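# Reseat the round belt in both pulley grooves, uncrossed

## Task

Fit the round belt back so it sits in the groove of each of the two pulleys and runs between them without a cross. The small pulley is fixed in place and must stay where it is.

## Robot and tools

Robot: two arms, left_arm and right_arm. left_arm carries a left hand, right_arm a right hand, each with five fingers. Bases in the scene frame: left_arm at (-0.050, +0.360, 0) m, quat_wxyz (+1.000, 0, 0, -0.017); right_arm at (+0.006, -0.359, -0.003) m, quat_wxyz (+1.000, 0, 0, +0.006).

Frames. Scene frame: origin at table-top height midway between the nominal bases, +z up, +x out over the table, left_arm on the +y side. Arm names do not match image left and right. Each arm's reported end_effector_position (m) and end_effector_quat_wxyz are in that arm's own base frame, and may be off by a few cm. Offsets you send are along the axes of that arm's current Hand target. The hand point sits 0.05 m in front of the palm and 0.15 m out from the wrist face. Its +z runs along the straight fingers, +y out of the palm, +x across the palm: away from the thumb on the right hand, toward it on the left. Straight fingertips reach 0.06-0.07 m past the point along +z, with finger centre lines 0.06 m back along -y. A wrist bracket on the little-finger side sticks out up to 0.10 m across the palm and can strike things.

A row is 28 numbers, each in [-1, 1], always all 28: left dx, dy, dz, rx, ry, rz; left little, ring, middle, index, thumb_bend, thumb_turn, force_limit, speed; then the same 14 for the right arm. Pose part: an offset, not a pose, from the Hand target as it stood when the action or move began; 1.0 = 0.6 m or 180 degrees; rx, ry, rz form one rotation vector. Rows inside one action or one move list all count from that same start, but every new call starts from the updated Hand target, so a repeated offset moves further. Six zeros asks nothing new of that arm's pose.

Hand part: absolute targets. Fingers: -1 straight, +1 curled. thumb_bend: -1 straight, +1 fully bent. thumb_turn: -1 beside the palm, +1 facing the fingers. force_limit: about 0 N at -1 up to 10 N at +1 (15 N for the two thumb motors). speed: nearly 0 at -1 rising to full at +0.48 and above; a full stroke takes 0.49 s at full speed. For a soft grip close at speed -0.94 or less. There is no 'unchanged' value: to keep a hand as is, resend the eight numbers last carried out for it; if none were ever sent, use its hand_measured six values plus hand_force_limit and hand_speed. With the thumb turned in, a grasp suits objects 0.035-0.065 m thick, a handle down to 0.025 m; a thumb-tip to index-pad pinch can take a light object up to about 0.08 m.

Tools.
execute_actions(actions, cameras): actions is a list of actions; each action is a table of 1 to 15 rows, one per 1/30 s step, the last row held until step 15 (0.5 s per action). Images return only for an empty actions list or if cameras names them (["all"] for all).
move(target, speed, blend, blocking, cameras): target is one row or a list of up to 15 rows, all offsets from the Hand targets at the start of the move. Straight hand paths, capped at 10 s in total, no obstacle avoidance. speed: m/s, 0.002 to 4.3, default 0.25 (turns at twice that in rad/s), one value or one per target. blend: m, corner rounding per target; 0 stops at each. blocking=false returns after about 0.5 s while the move continues. Hand numbers of the first row go out at once; later ones on arrival at that target. The result adds a move: line (done, off_target, moving, held, fault) and limits=paced (pose clipped) or limits=held (steps withheld).
wait(seconds): 0 to 3600; lets the scene run, ends early if a running move ends.
stop(): brakes a running move; braking needs some distance.
zoom_image(camera, region): region [x0, y0, x1, y1] in pixels of that camera's latest image, at most 504 by 504.
show_instructions(): shows the reference images.
finished_scene(scene): scene 1, optional; final, cannot be undone.
Cameras: cam_high, cam_low, cam_board, cam_idler (896x504), cam_left_wrist, cam_right_wrist (672x504, fisheye).

Results. Hand target: the last commanded pose after clipping; next offsets count from it. end_effector_position/quat: where the hand point really is; it often rests 1-3 cm (up to 5 cm) short, mostly below, with no contact. Another execute_actions call, even all-zero pose numbers, asks for the target again; otherwise send the remaining gap as an offset. Orientation commands are clipped to within 40 degrees of the measured one each step. Joint velocities may read 'within noise'. Joint torques include gravity and offsets; items 3 and 4 wrap at ±28 N m. hand_measured, hand_stopped_by (moving, target, force, stalled, fault) and hand_load_n (N at the fingertip, positive pushing open) follow the motor order above; a lost grip shows as load near 0. Motor temperatures: MOTOR HOT at 85 °C; at 100 °C that arm goes limp for 30-60 s. Step readings list positions at some steps of execute_actions calls.

Joint ranges (rad): waist -2.880 to 2.880, shoulder 0.000 to 3.142, elbow 0.000 to 3.019 (straight at 2.964), wrist pitch -1.693 to 1.571, wrist yaw -1.571 to 1.571, wrist roll -2.094 to 2.094.

Cautions. A blocked arm keeps pushing; command a target back beyond the hand point to release. Faster moves and targets deeper past contact hit harder. Do not bump or shift the locked small pulley, ram fixed parts, drop or release moving things, or let anything leave the table. Keep the two arms and hands apart; closing one hand on the other's fingers or a moderate clash can end the scene. Stretched arms and held pushes heat motors. Small moves may not start, and turns can shift the hand point noticeably.

Each tool is called after ">>>" as name(argument=value, ...) on one line, values as JSON.

Reference images:

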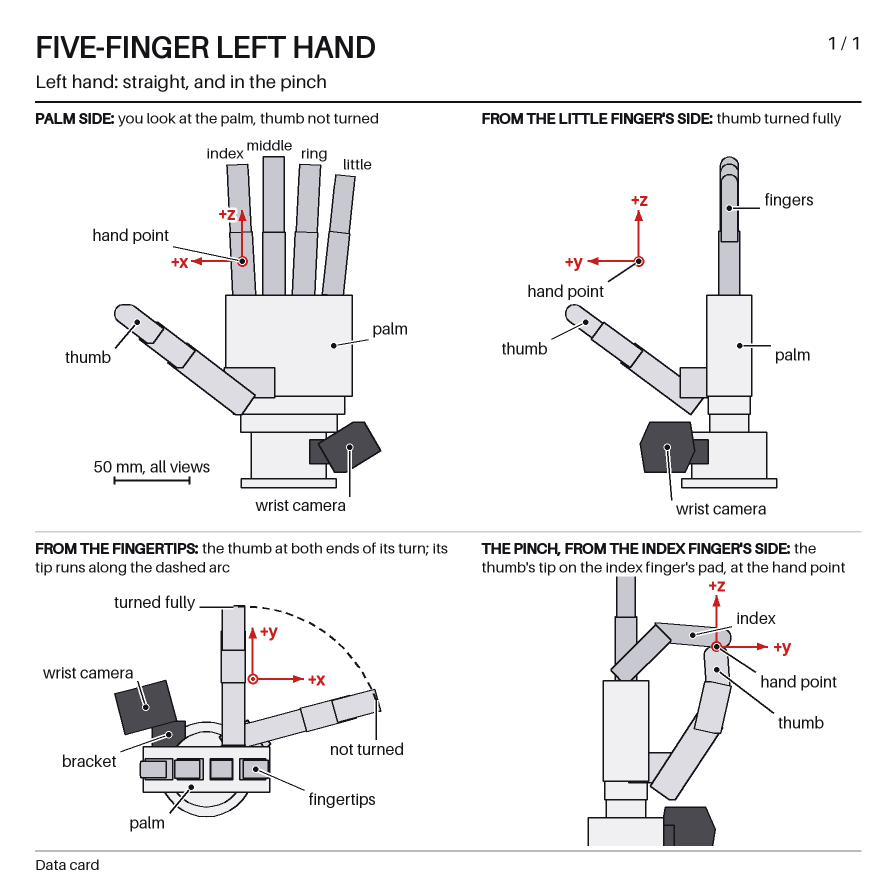

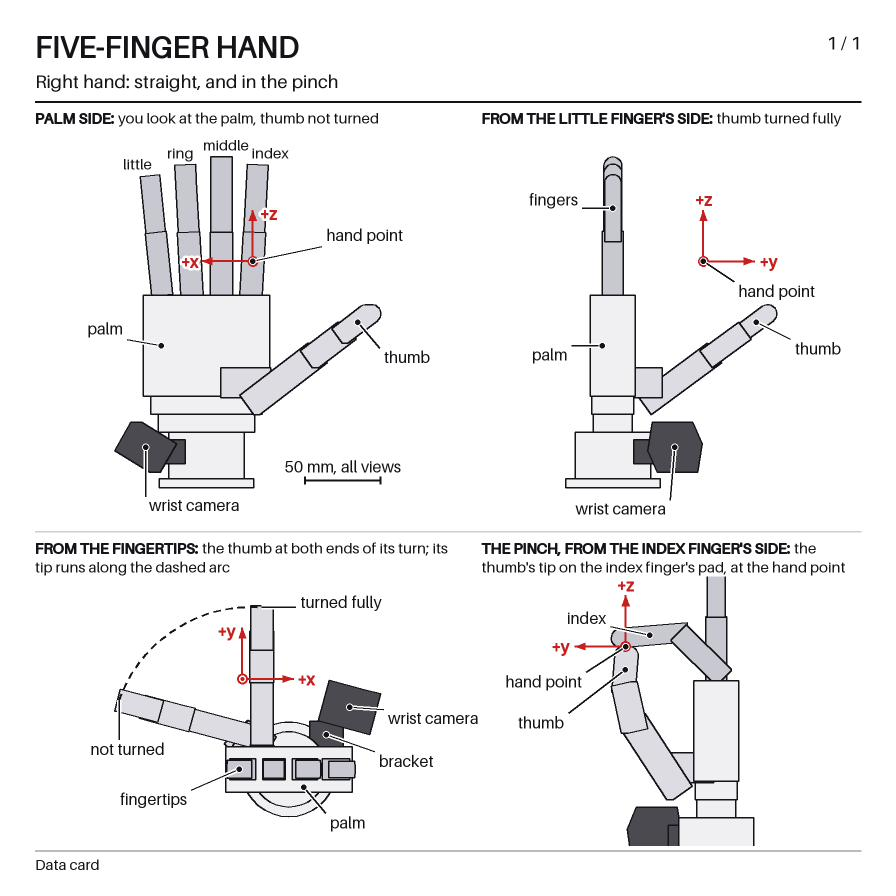

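## Session

>>> execute_actions(actions=[])

Scene clock: 0.00 s.
left_arm: end_effector_position=(+0.4951, -0.0553, +0.1532) hand_measured=(-1.000, -1.000, -1.000, -1.000, -1.000, -1.000) hand_load_n=(+0.0, +0.0, +0.0, +0.0, +0.0, +0.0) hand_stopped_by=(target, target, target, target, target, target) hand_force_limit=0.00 hand_speed=-0.80 end_effector_quat_wxyz=(+0.090, +0.954, +0.155, +0.240) | right_arm: end_effector_position=(+0.0657, +0.3213, +0.1549) hand_measured=(-1.000, -1.000, -1.000, -1.000, -1.000, -1.000) hand_load_n=(+0.0, +0.0, +0.0, +0.0, +0.0, +0.0) hand_stopped_by=(target, target, target, target, target, target) hand_force_limit=0.00 hand_speed=-0.80 end_effector_quat_wxyz=(-0.400, +0.815, +0.236, -0.347)
Joint positions: left_arm=[0.028 1.269 0.854 -0.648 0.112 -1.894] | right_arm=[0.896 1.418 0.971 -1.328 -1.105 -1.366]
Joint velocities: within noise
Joint torques (N m): no reading
Motor temperatures (°C): left_arm=[27 28 29 28 32 33] | right_arm=[28 28 30 30 28 27]
Heat: left arm: hottest wrist roll 33 °C; right arm: hottest elbow 30 °C.
Hand target: left_arm +0.5030, -0.0550, +0.1640; +0.092, +0.951, +0.154, +0.251 | right_arm +0.0688, +0.3250, +0.1566; -0.401, +0.815, +0.239, -0.344

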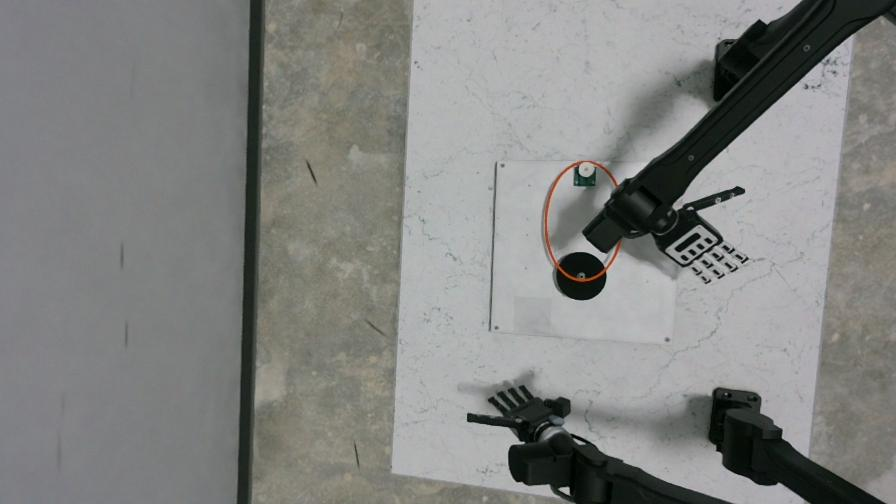

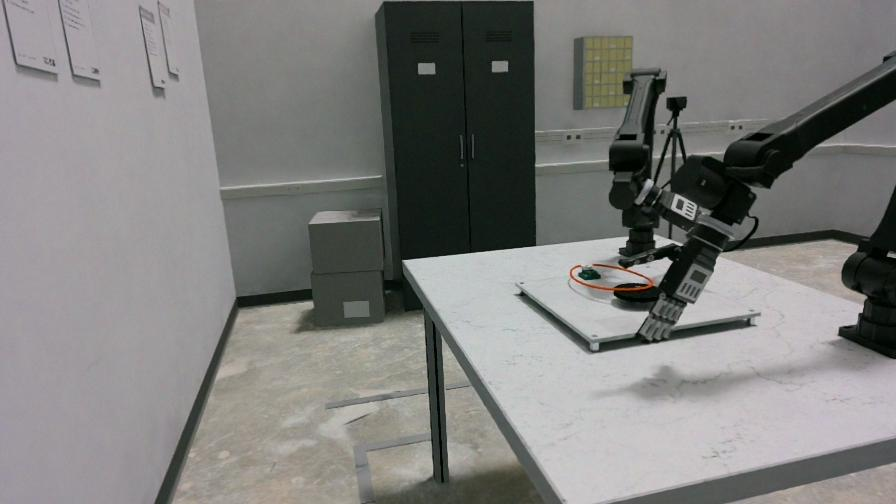

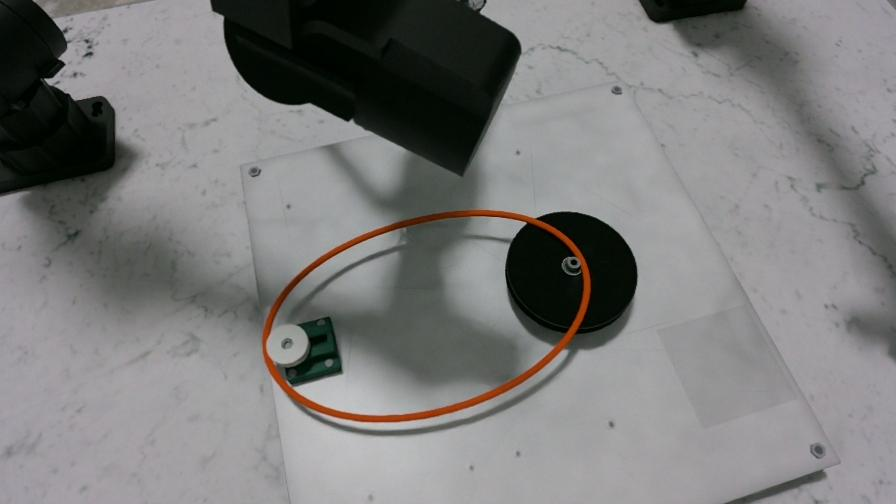

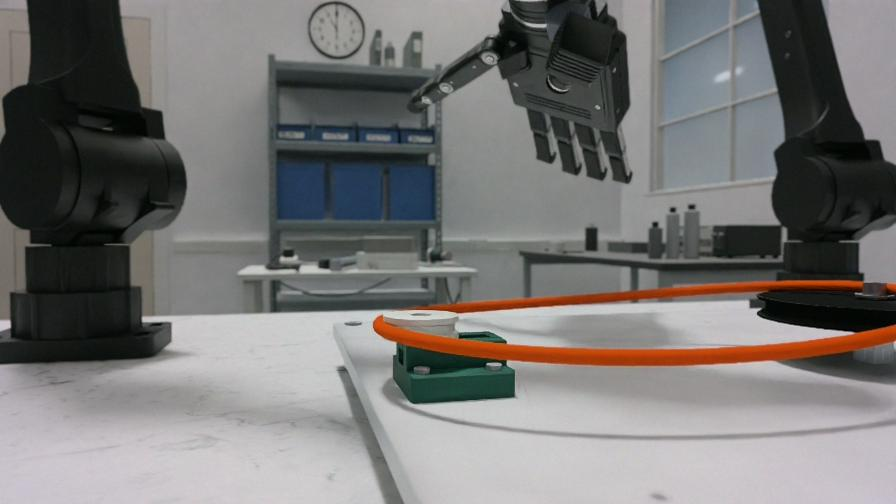

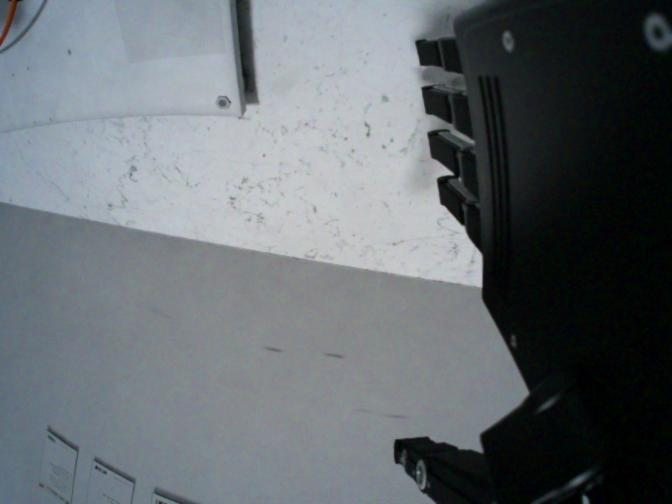

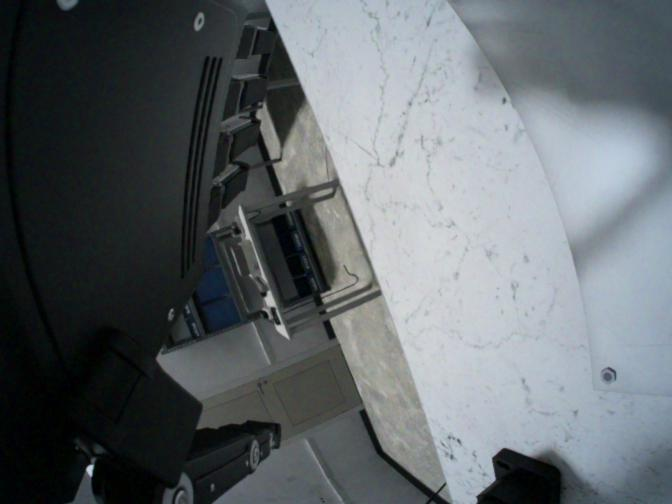

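>>> zoom_image(camera="cam_idler", region=[320, 250, 570, 450])

>>> zoom_image(camera="cam_board", region=[240, 180, 660, 450])

>>> zoom_image(camera="cam_idler", region=[646, 220, 896, 420])

>>> zoom_image(camera="cam_high", region=[480, 140, 700, 360])

>>> zoom_image(camera="cam_low", region=[510, 220, 770, 370])

Scaled by 2.016 from the camera's image (finer frame: 1280x720).

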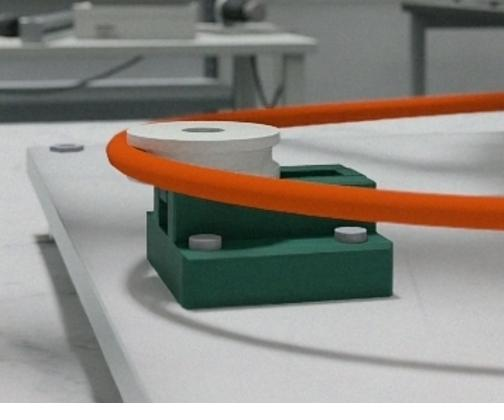

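Scaled by 1.200 from the camera's image (finer frame: 1280x720).

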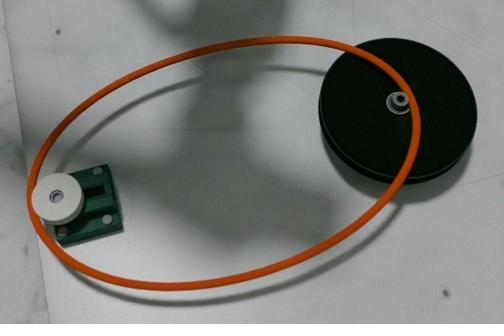

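Scaled by 2.016 from the camera's image (finer frame: 1280x720).

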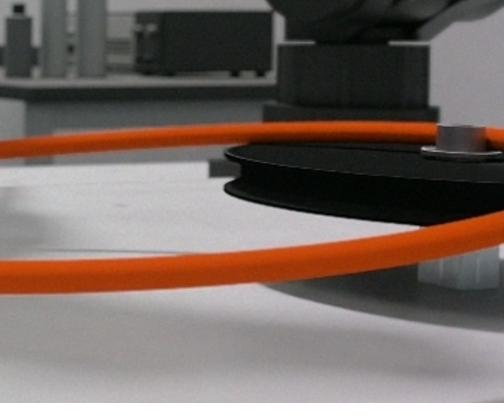

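Scaled by 2.291 from the camera's image (finer frame: 1280x720).

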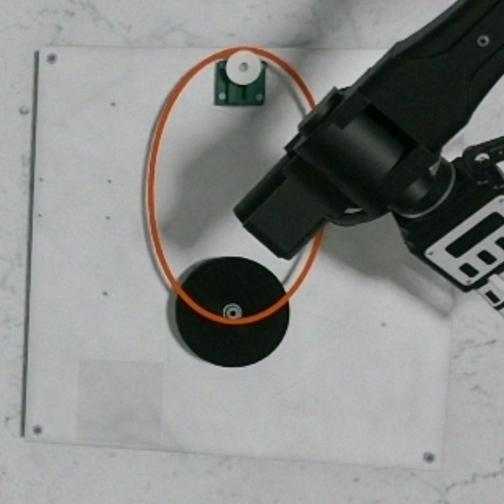

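Scaled by 1.938 from the camera's image (finer frame: 1280x720).

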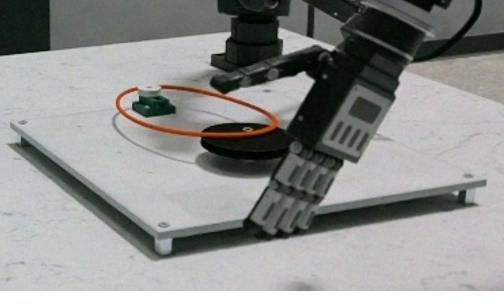

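>>> move(target=[[0,0,0,0,0,0,-1,-1,-1,-1,-1,-1,0,-0.8,-0.063,-0.136,-0.073,0,0,0,-1,-1,-1,-1,-1,-1,0,-0.8],[0,0,0,0,0,0,-1,-1,-1,-1,-1,-1,0,-0.8,-0.042,0.118,-0.564,0.126,0.272,0.147,-1,-1,-1,-1,-1,-1,0,-0.8]], blend=0.03, cameras=["cam_high","cam_board","cam_idler"])

Scene clock: 67.30 s.
left_arm: end_effector_position=(+0.4951, -0.0553, +0.1532) hand_measured=(-1.000, -1.000, -1.000, -1.000, -1.000, -1.000) hand_load_n=(+0.0, +0.0, +0.0, +0.0, -0.5, +0.0) hand_stopped_by=(target, target, target, target, target, target) hand_force_limit=0.00 hand_speed=-0.80 end_effector_quat_wxyz=(+0.090, +0.954, +0.155, +0.240) | right_arm: end_effector_position=(+0.2995, +0.1075, +0.2503) hand_measured=(-1.000, -1.000, -1.000, -1.000, -1.000, -1.000) hand_load_n=(-0.5, +0.0, +0.0, +0.0, +0.0, +0.0) hand_stopped_by=(target, target, target, target, target, target) hand_force_limit=0.00 hand_speed=-0.80 end_effector_quat_wxyz=(-0.522, +0.822, -0.198, -0.110)
Joint positions: left_arm=[0.028 1.269 0.854 -0.648 0.112 -1.894] | right_arm=[-0.145 1.323 1.135 -1.622 -1.111 -1.392]
Joint torques (N m): left_arm=[0.73 -7.06 9.69 0.96 0.06 -0.02] | right_arm=[-1.96 -6.53 11.66 0.44 -0.91 0.05]
Motor temperatures (°C): left_arm=[27 30 37 28 32 32] | right_arm=[28 29 33 30 29 27]
Heat: left arm: hottest elbow 37 °C; right arm: hottest elbow 33 °C.
Hand target: left_arm +0.5030, -0.0550, +0.1640; +0.092, +0.951, +0.154, +0.251 | right_arm +0.3149, +0.1028, +0.2575; -0.523, +0.822, -0.202, -0.099
Off the commanded pose: left_arm 0.013 m, 1 deg | right_arm 0.018 m, 1 deg.
move: off_target (right_arm)

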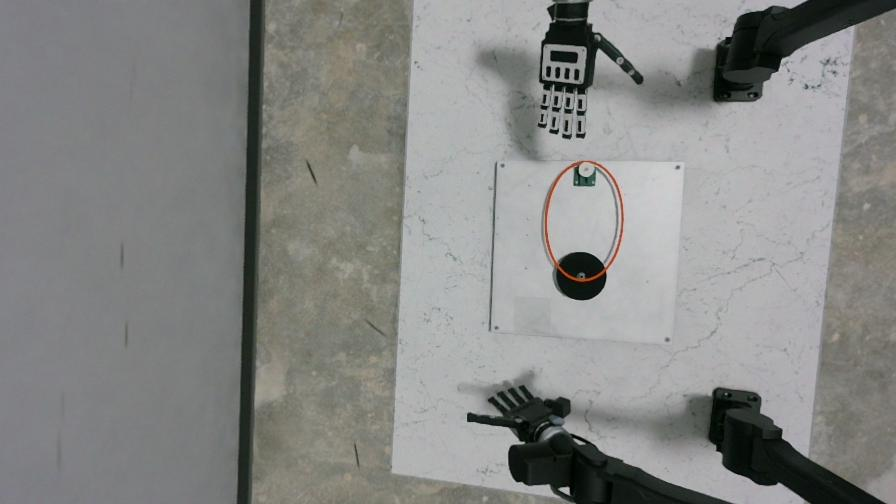

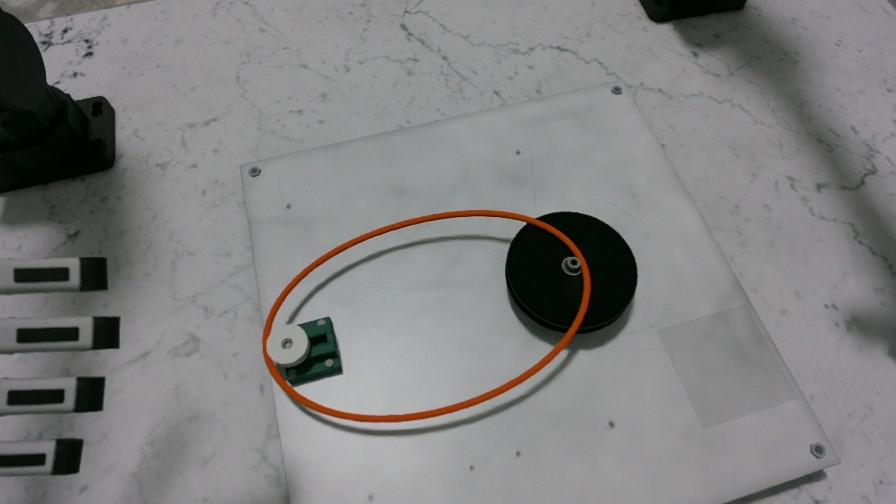

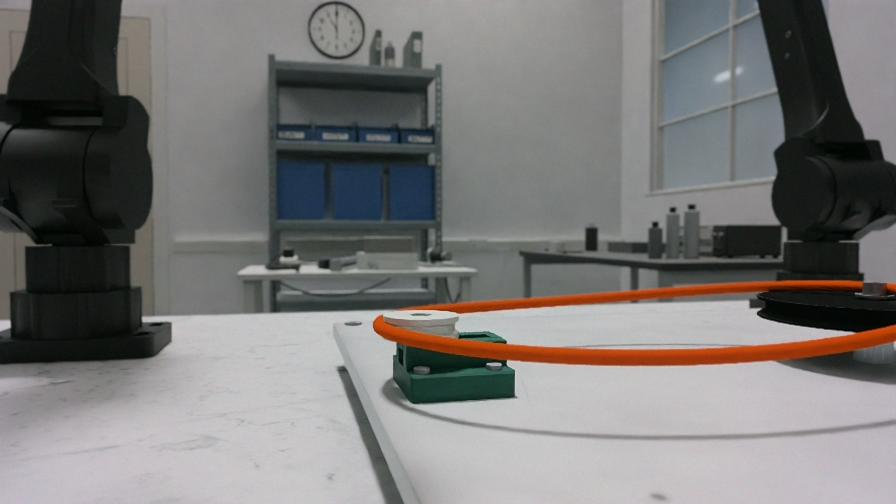

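>>> move(target=[-0.2805,0.2567,-0.1413,-0.0725,-0.1769,0.0521,1,1,1,-1,-1,-1,0,-0.4,0,0,0,0,0,0,-1,-1,-1,-1,-1,-1,0,-0.8], cameras=["cam_high","cam_board","cam_idler","cam_left_wrist"])

Scene clock: 138.47 s.
left_arm: end_effector_position=(+0.3482, -0.2416, +0.1852) hand_measured=(+1.000, +1.000, +1.000, -1.000, -1.000, -1.000) hand_load_n=(+0.0, +0.0, +0.0, +0.0, +0.0, +0.0) hand_stopped_by=(target, target, target, target, target, target) hand_force_limit=0.00 hand_speed=-0.40 end_effector_quat_wxyz=(+0.211, +0.977, +0.017, -0.004) | right_arm: end_effector_position=(+0.2994, +0.1076, +0.2504) hand_measured=(-1.000, -1.000, -1.000, -1.000, -1.000, -1.000) hand_load_n=(+0.0, +0.0, +0.0, +0.0, -0.5, +0.0) hand_stopped_by=(target, target, target, target, target, target) hand_force_limit=0.00 hand_speed=-0.80 end_effector_quat_wxyz=(-0.522, +0.822, -0.199, -0.111)
Joint positions: left_arm=[-0.327 1.215 0.955 -1.166 0.402 -1.962] | right_arm=[-0.145 1.323 1.135 -1.622 -1.111 -1.39]
Joint torques (N m): left_arm=[0.21 -5.25 11.22 -0.08 0.46 -0.11] | right_arm=[-1.9 -6.53 11.66 0.5 -0.9 0.07]
Heat: left arm: hottest elbow 41 °C; right arm: hottest elbow 37 °C.
Hand target: left_arm +0.3590, -0.2479, +0.1997; +0.216, +0.976, +0.017, +0.003 | right_arm +0.3149, +0.1028, +0.2575; -0.523, +0.822, -0.202, -0.099
Off the commanded pose: left_arm 0.019 m, 1 deg | right_arm 0.018 m, 1 deg.
move: off_target (left_arm)

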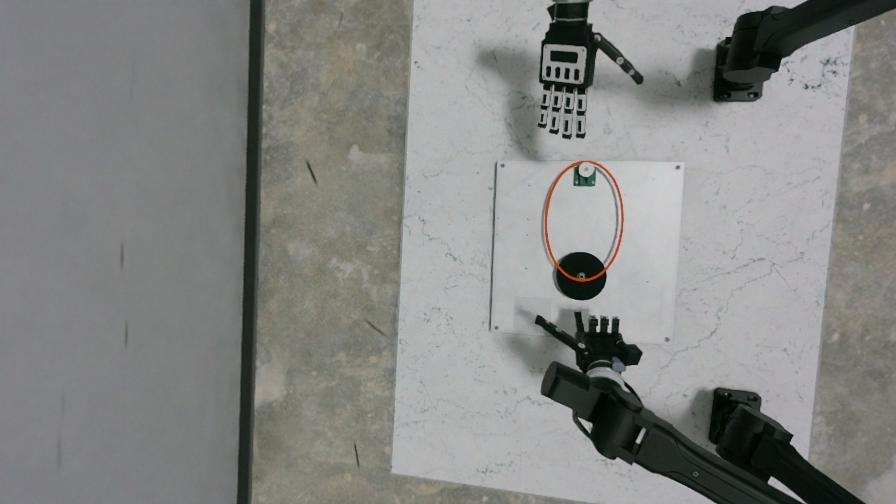

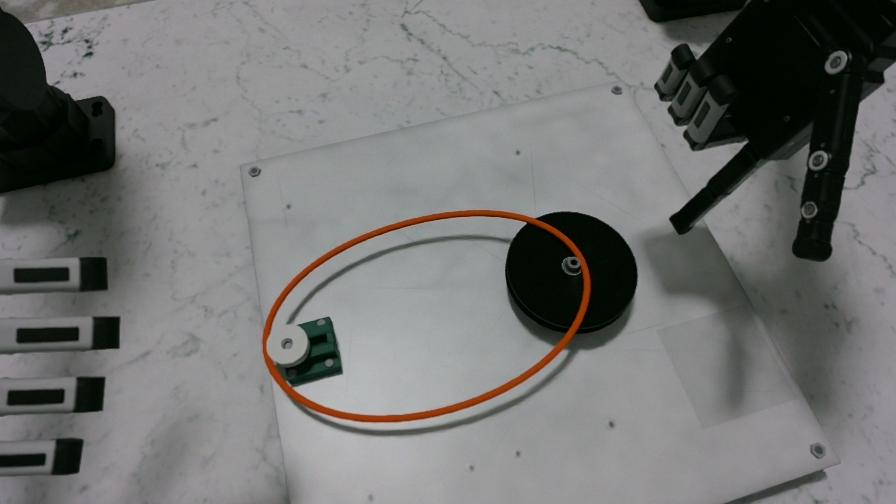

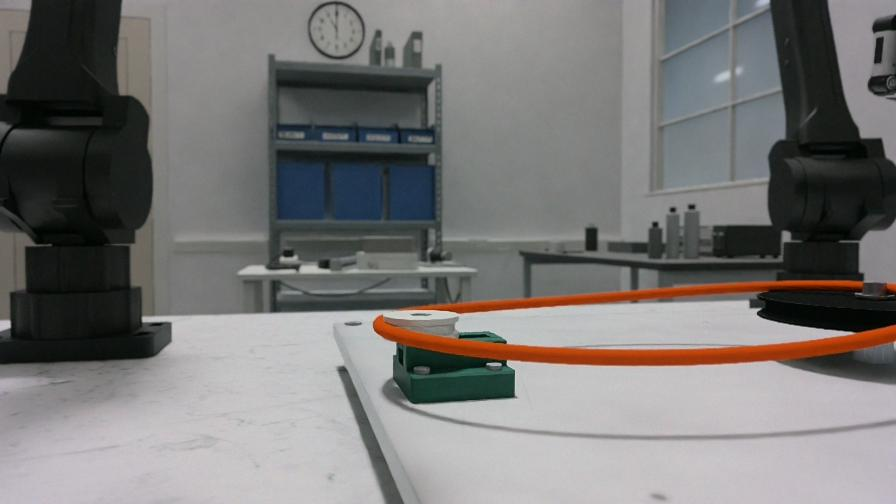

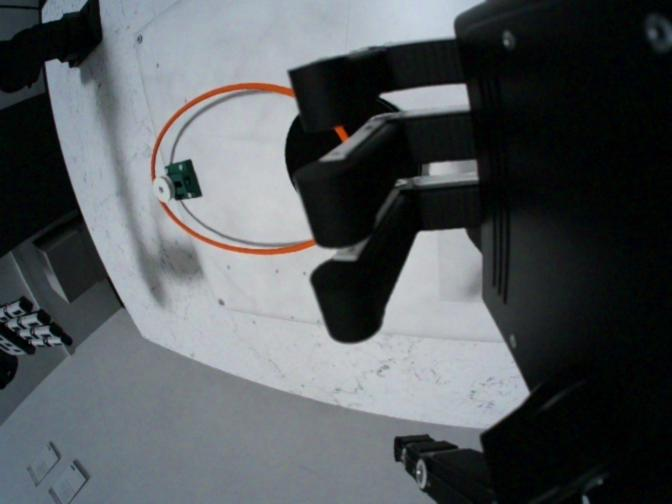

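>>> move(target=[0.0033,0.1145,0.0658,0,0,0,1,1,1,-1,-1,-1,0,-0.4,0,0,0,0,0,0,-1,-1,-1,-1,-1,-1,0,-0.8], speed=0.1, cameras=["cam_high","cam_low","cam_board","cam_idler"])

Scene clock: 173.33 s.
left_arm: end_effector_position=(+0.3495, -0.3157, +0.1790) hand_measured=(+1.000, +1.000, +1.000, -1.000, -1.000, -1.000) hand_load_n=(+0.0, +0.5, +0.0, +0.0, +0.0, +0.0) hand_stopped_by=(target, target, target, target, target, target) hand_force_limit=0.00 hand_speed=-0.40 end_effector_quat_wxyz=(+0.216, +0.975, -0.032, -0.028) | right_arm: end_effector_position=(+0.2994, +0.1076, +0.2504) hand_measured=(-1.000, -1.000, -1.000, -1.000, -1.000, -1.000) hand_load_n=(+0.0, +0.0, +0.0, +0.0, +0.0, +0.0) hand_stopped_by=(target, target, target, target, target, target) hand_force_limit=0.00 hand_speed=-0.80 end_effector_quat_wxyz=(-0.522, +0.822, -0.199, -0.111)
Joint positions: left_arm=[-0.485 1.344 1.048 -1.126 0.415 -2.022] | right_arm=[-0.145 1.323 1.135 -1.622 -1.111 -1.39]
Joint torques (N m): left_arm=[0.26 -6.83 11.06 0.7 0.4 -0.11] | right_arm=[-1.96 -6.53 11.66 0.51 -0.9 0.07]
Motor temperatures (°C): left_arm=[27 29 44 28 32 32] | right_arm=[28 29 38 29 29 27]
Heat: left arm: hottest elbow 44 °C; right arm: hottest elbow 38 °C.
Hand target: left_arm +0.3637, -0.3269, +0.1931; +0.216, +0.976, +0.017, +0.004 | right_arm +0.3149, +0.1028, +0.2575; -0.523, +0.822, -0.202, -0.099
Off the commanded pose: left_arm 0.023 m, 7 deg | right_arm 0.018 m, 1 deg.
joint sent to its limit (left arm) — joint 6 (wrist roll), lower limit. The joint targets are off in orientation, not in position.
move: off_target (left_arm)

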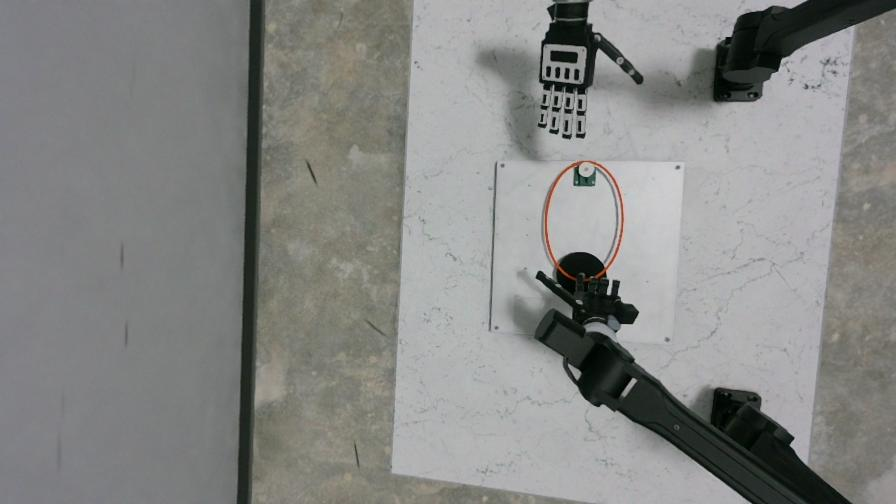

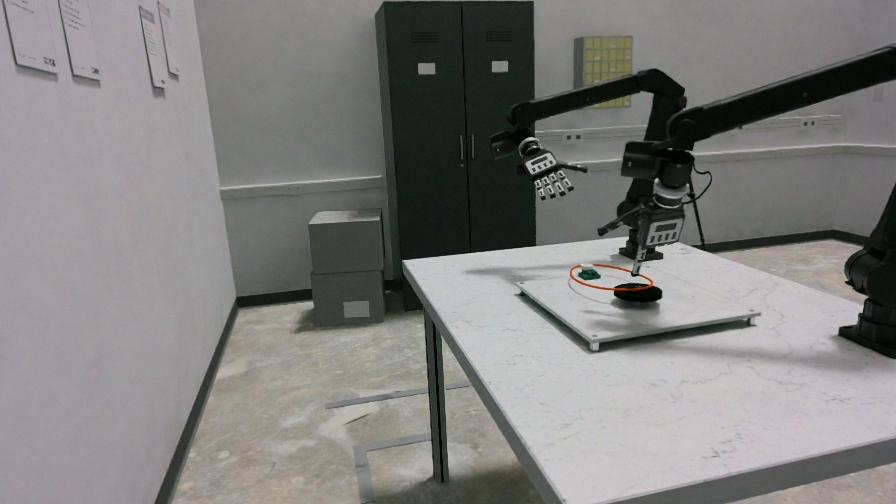

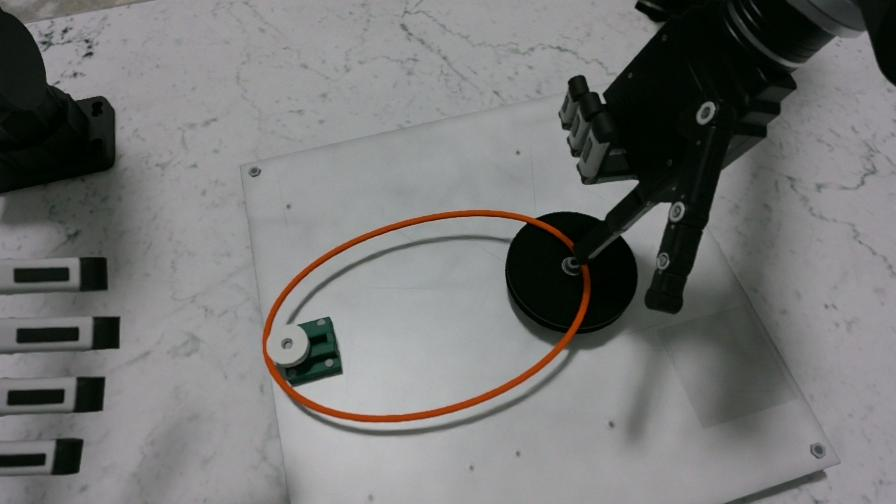

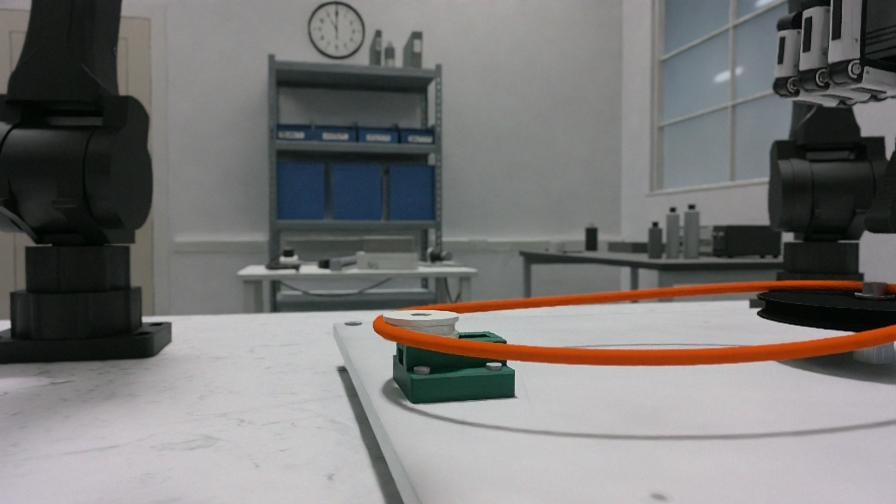

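>>> zoom_image(camera="cam_board", region=[500, 190, 700, 340])

>>> zoom_image(camera="cam_high", region=[520, 230, 660, 340])

>>> zoom_image(camera="cam_low", region=[560, 220, 700, 320])

Scaled by 2.520 from the camera's image (finer frame: 1280x720).

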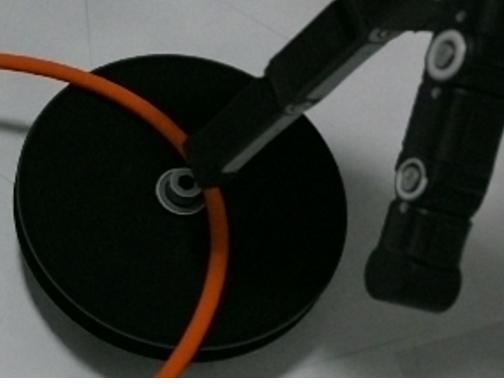

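Scaled by 3.600 from the camera's image (finer frame: 1280x720).

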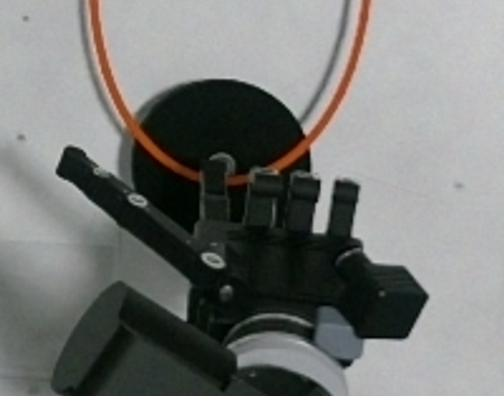

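Scaled by 3.600 from the camera's image (finer frame: 1280x720).

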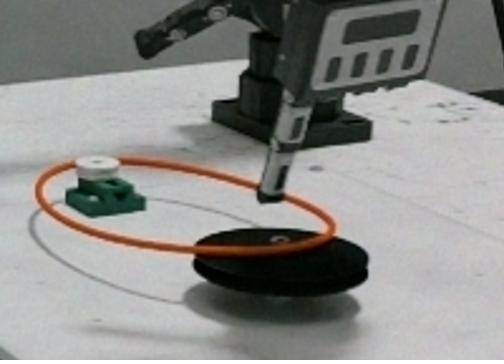

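>>> move(target=[-0.0038,-0.0015,0.0288,0,-0.0401,0.0865,1,1,1,-1,-1,-1,0,-0.4,0,0,0,0,0,0,-1,-1,-1,-1,-1,-1,0,-0.8], speed=0.06, cameras=["cam_high","cam_low","cam_board","cam_idler"])

Scene clock: 207.53 s.
left_arm: end_effector_position=(+0.3504, -0.3275, +0.1658) hand_measured=(+1.000, +1.000, +1.000, -1.000, -1.000, -1.000) hand_load_n=(+0.0, +0.0, +0.0, +0.0, -0.5, +0.0) hand_stopped_by=(target, target, target, target, target, target) hand_force_limit=0.00 hand_speed=-0.40 end_effector_quat_wxyz=(+0.210, +0.969, -0.123, -0.037) | right_arm: end_effector_position=(+0.2994, +0.1076, +0.2504) hand_measured=(-1.000, -1.000, -1.000, -1.000, -1.000, -1.000) hand_load_n=(+0.0, +0.0, +0.0, +0.0, +0.0, +0.0) hand_stopped_by=(target, target, target, target, target, target) hand_force_limit=0.00 hand_speed=-0.80 end_effector_quat_wxyz=(-0.522, +0.822, -0.199, -0.111)
Joint positions: left_arm=[-0.485 1.433 1.105 -1.158 0.422 -1.822] | right_arm=[-0.145 1.323 1.135 -1.622 -1.111 -1.39]
Joint torques (N m): left_arm=[1.03 -7.77 10.8 -0.14 0.49 0.04] | right_arm=[-1.96 -6.53 11.67 0.5 -0.9 0.08]
Motor temperatures (°C): left_arm=[27 29 51 28 32 32] | right_arm=[28 29 38 29 29 27]
Heat: left arm: hottest elbow 51 °C; right arm: hottest elbow 38 °C.
Hand target: left_arm +0.3616, -0.3334, +0.1770; +0.214, +0.968, -0.129, -0.028 | right_arm +0.3149, +0.1028, +0.2575; -0.523, +0.822, -0.202, -0.099
Off the commanded pose: left_arm 0.017 m, 1 deg | right_arm 0.018 m, 1 deg.
move: off_target (left_arm)

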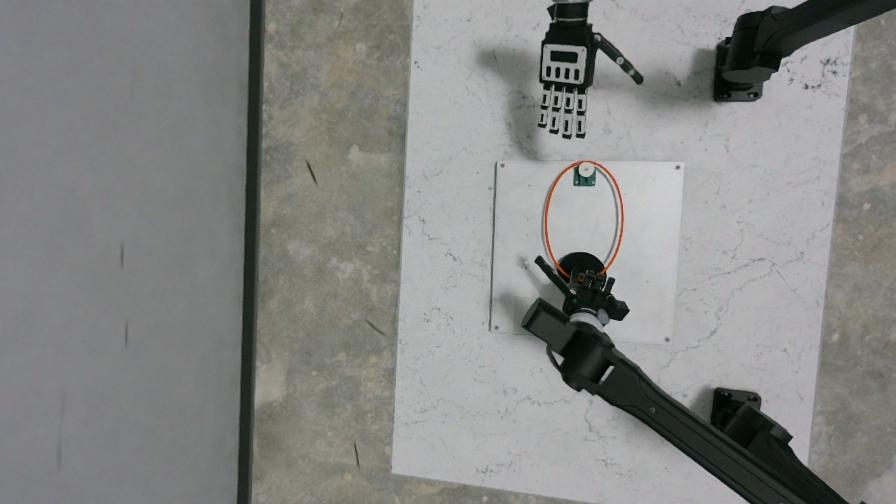

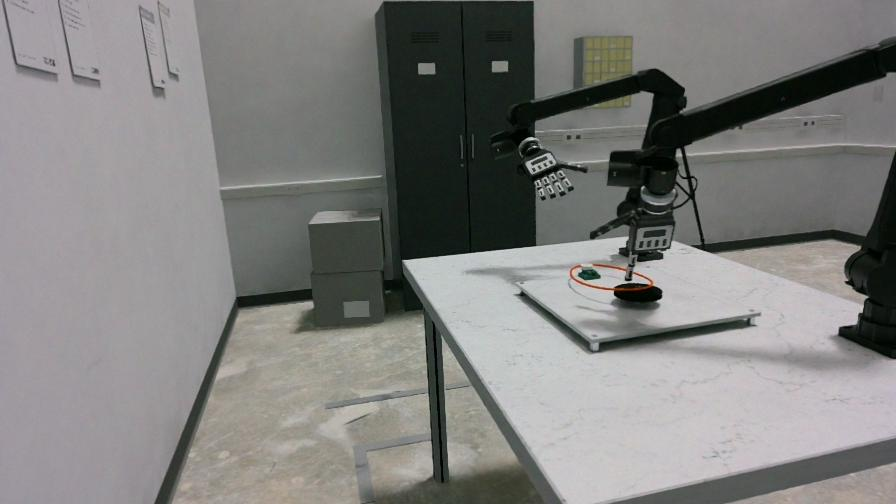

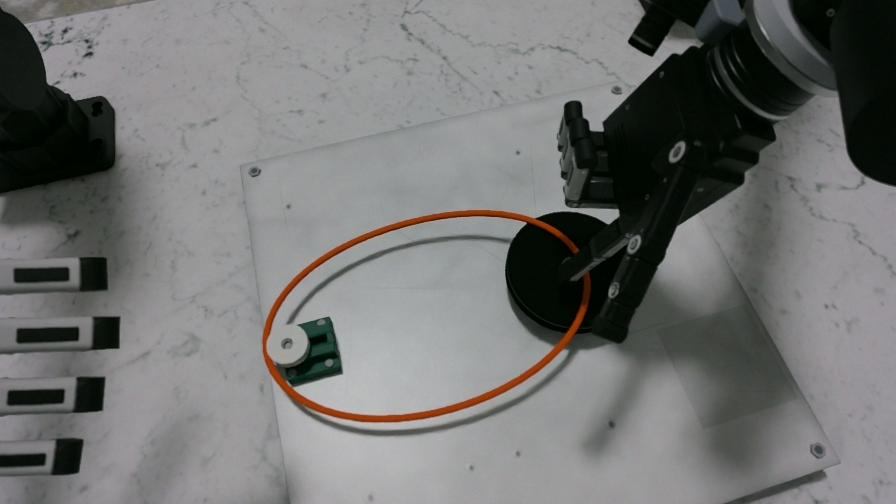

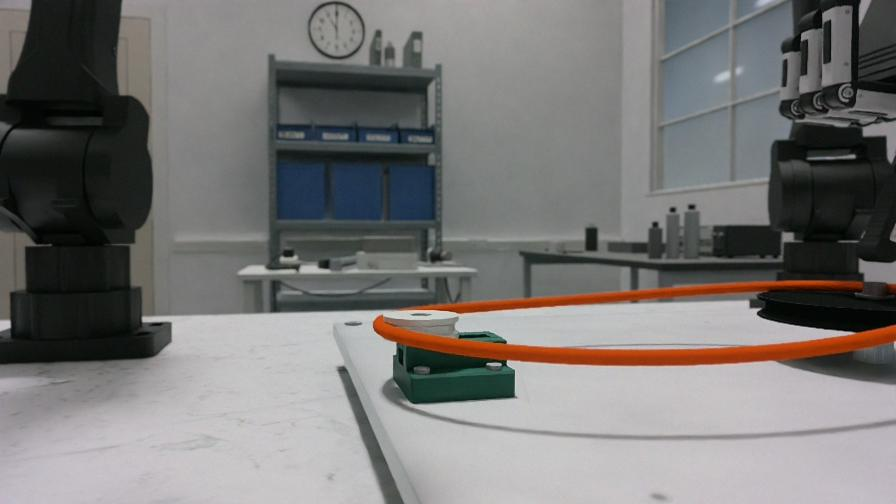

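>>> zoom_image(camera="cam_board", region=[500, 190, 700, 340])

>>> zoom_image(camera="cam_idler", region=[746, 200, 896, 350])

>>> zoom_image(camera="cam_low", region=[560, 220, 700, 320])

Scaled by 2.520 from the camera's image (finer frame: 1280x720).

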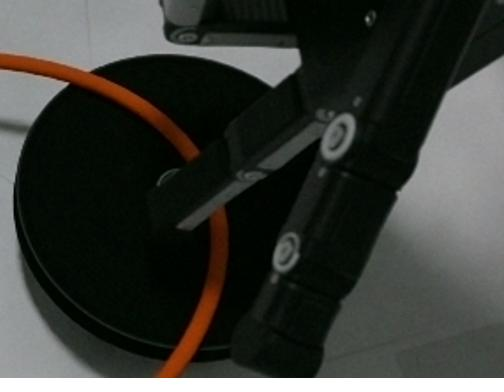

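Scaled by 3.360 from the camera's image (finer frame: 1280x720).

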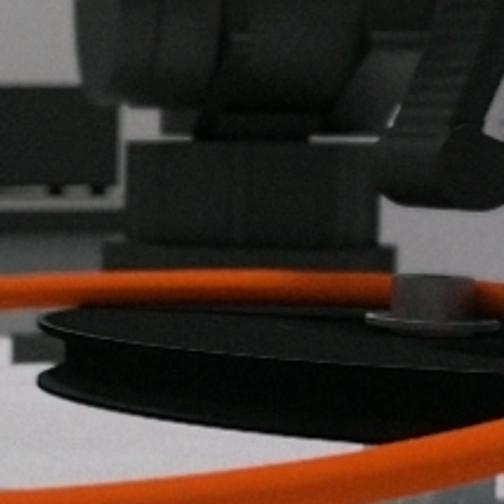

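Scaled by 3.600 from the camera's image (finer frame: 1280x720).

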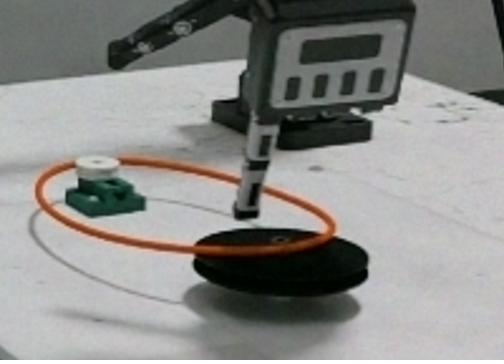

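>>> move(target=[0,-0.0105,0.0226,0,0,0,1,1,1,-1,-1,-1,0,-0.4,0,0,0,0,0,0,-1,-1,-1,-1,-1,-1,0,-0.8], speed=0.03, cameras=["cam_board","cam_idler"])

>>> zoom_image(camera="cam_idler", region=[746, 200, 896, 350])

>>> zoom_image(camera="cam_board", region=[500, 190, 700, 340])

Scene clock: 233.57 s.
left_arm: end_effector_position=(+0.3541, -0.3295, +0.1608) hand_measured=(+1.000, +1.000, +1.000, -1.000, -1.000, -1.000) hand_load_n=(+0.0, +0.0, +0.0, +0.0, +0.0, +0.0) hand_stopped_by=(target, target, target, target, target, target) hand_force_limit=0.00 hand_speed=-0.40 end_effector_quat_wxyz=(+0.210, +0.969, -0.124, -0.035) | right_arm: end_effector_position=(+0.2994, +0.1076, +0.2504) hand_measured=(-1.000, -1.000, -1.000, -1.000, -1.000, -1.000) hand_load_n=(+0.0, +0.0, +0.0, +0.0, +0.0, +0.0) hand_stopped_by=(target, target, target, target, target, target) hand_force_limit=0.00 hand_speed=-0.80 end_effector_quat_wxyz=(-0.522, +0.822, -0.199, -0.111)
Joint positions: left_arm=[-0.485 1.447 1.105 -1.141 0.422 -1.821] | right_arm=[-0.145 1.323 1.135 -1.622 -1.111 -1.39]
Joint torques (N m): left_arm=[1.03 -7.94 8.87 0.69 0.49 0.09] | right_arm=[-1.96 -6.53 11.66 0.51 -0.9 0.08]
Heat: left arm: hottest elbow 52 °C; right arm: hottest elbow 39 °C.
Hand target: left_arm +0.3616, -0.3334, +0.1620; +0.214, +0.968, -0.129, -0.029 | right_arm +0.3149, +0.1028, +0.2575; -0.523, +0.822, -0.202, -0.099
Off the commanded pose: left_arm 0.009 m, 1 deg | right_arm 0.018 m, 1 deg.
move: done

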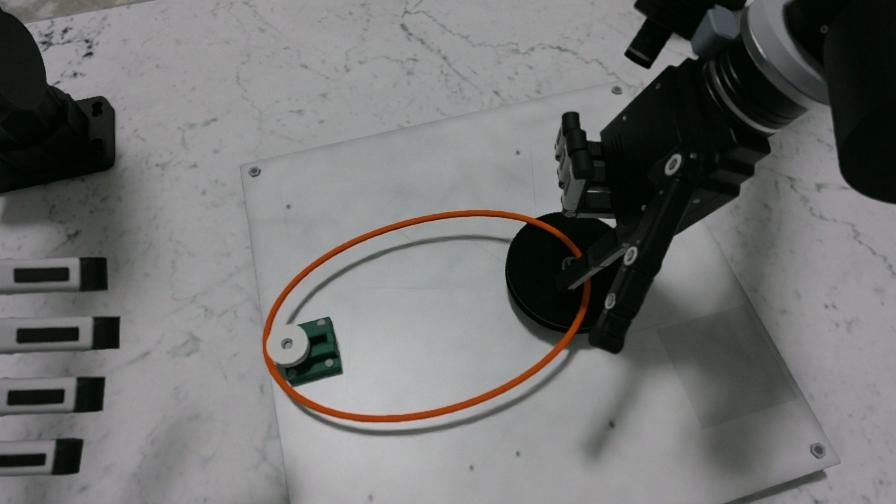

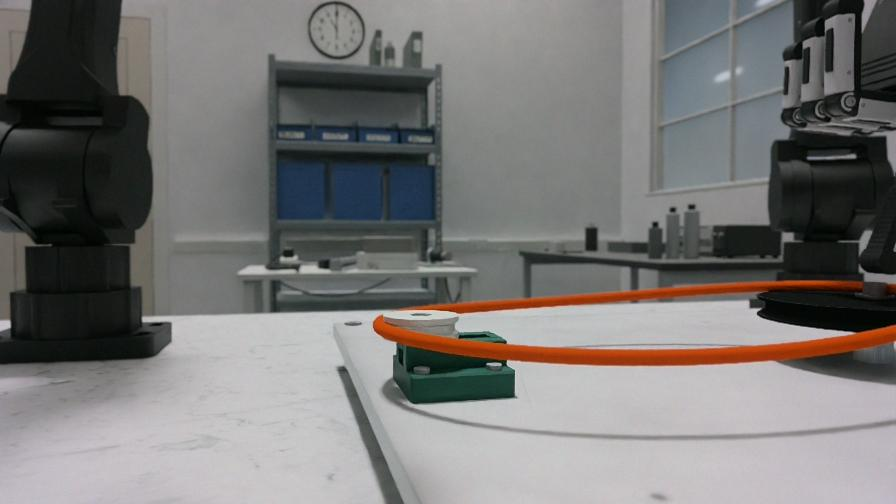

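Scaled by 3.360 from the camera's image (finer frame: 1280x720).

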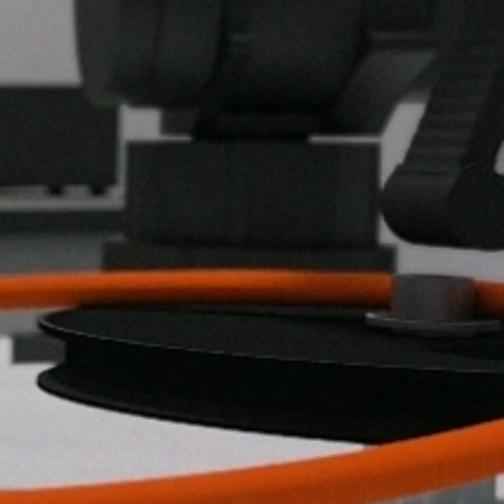

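Scaled by 2.520 from the camera's image (finer frame: 1280x720).

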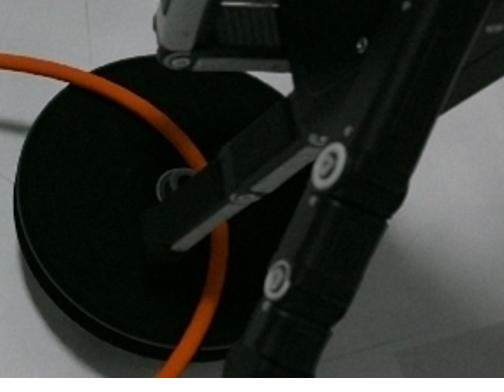

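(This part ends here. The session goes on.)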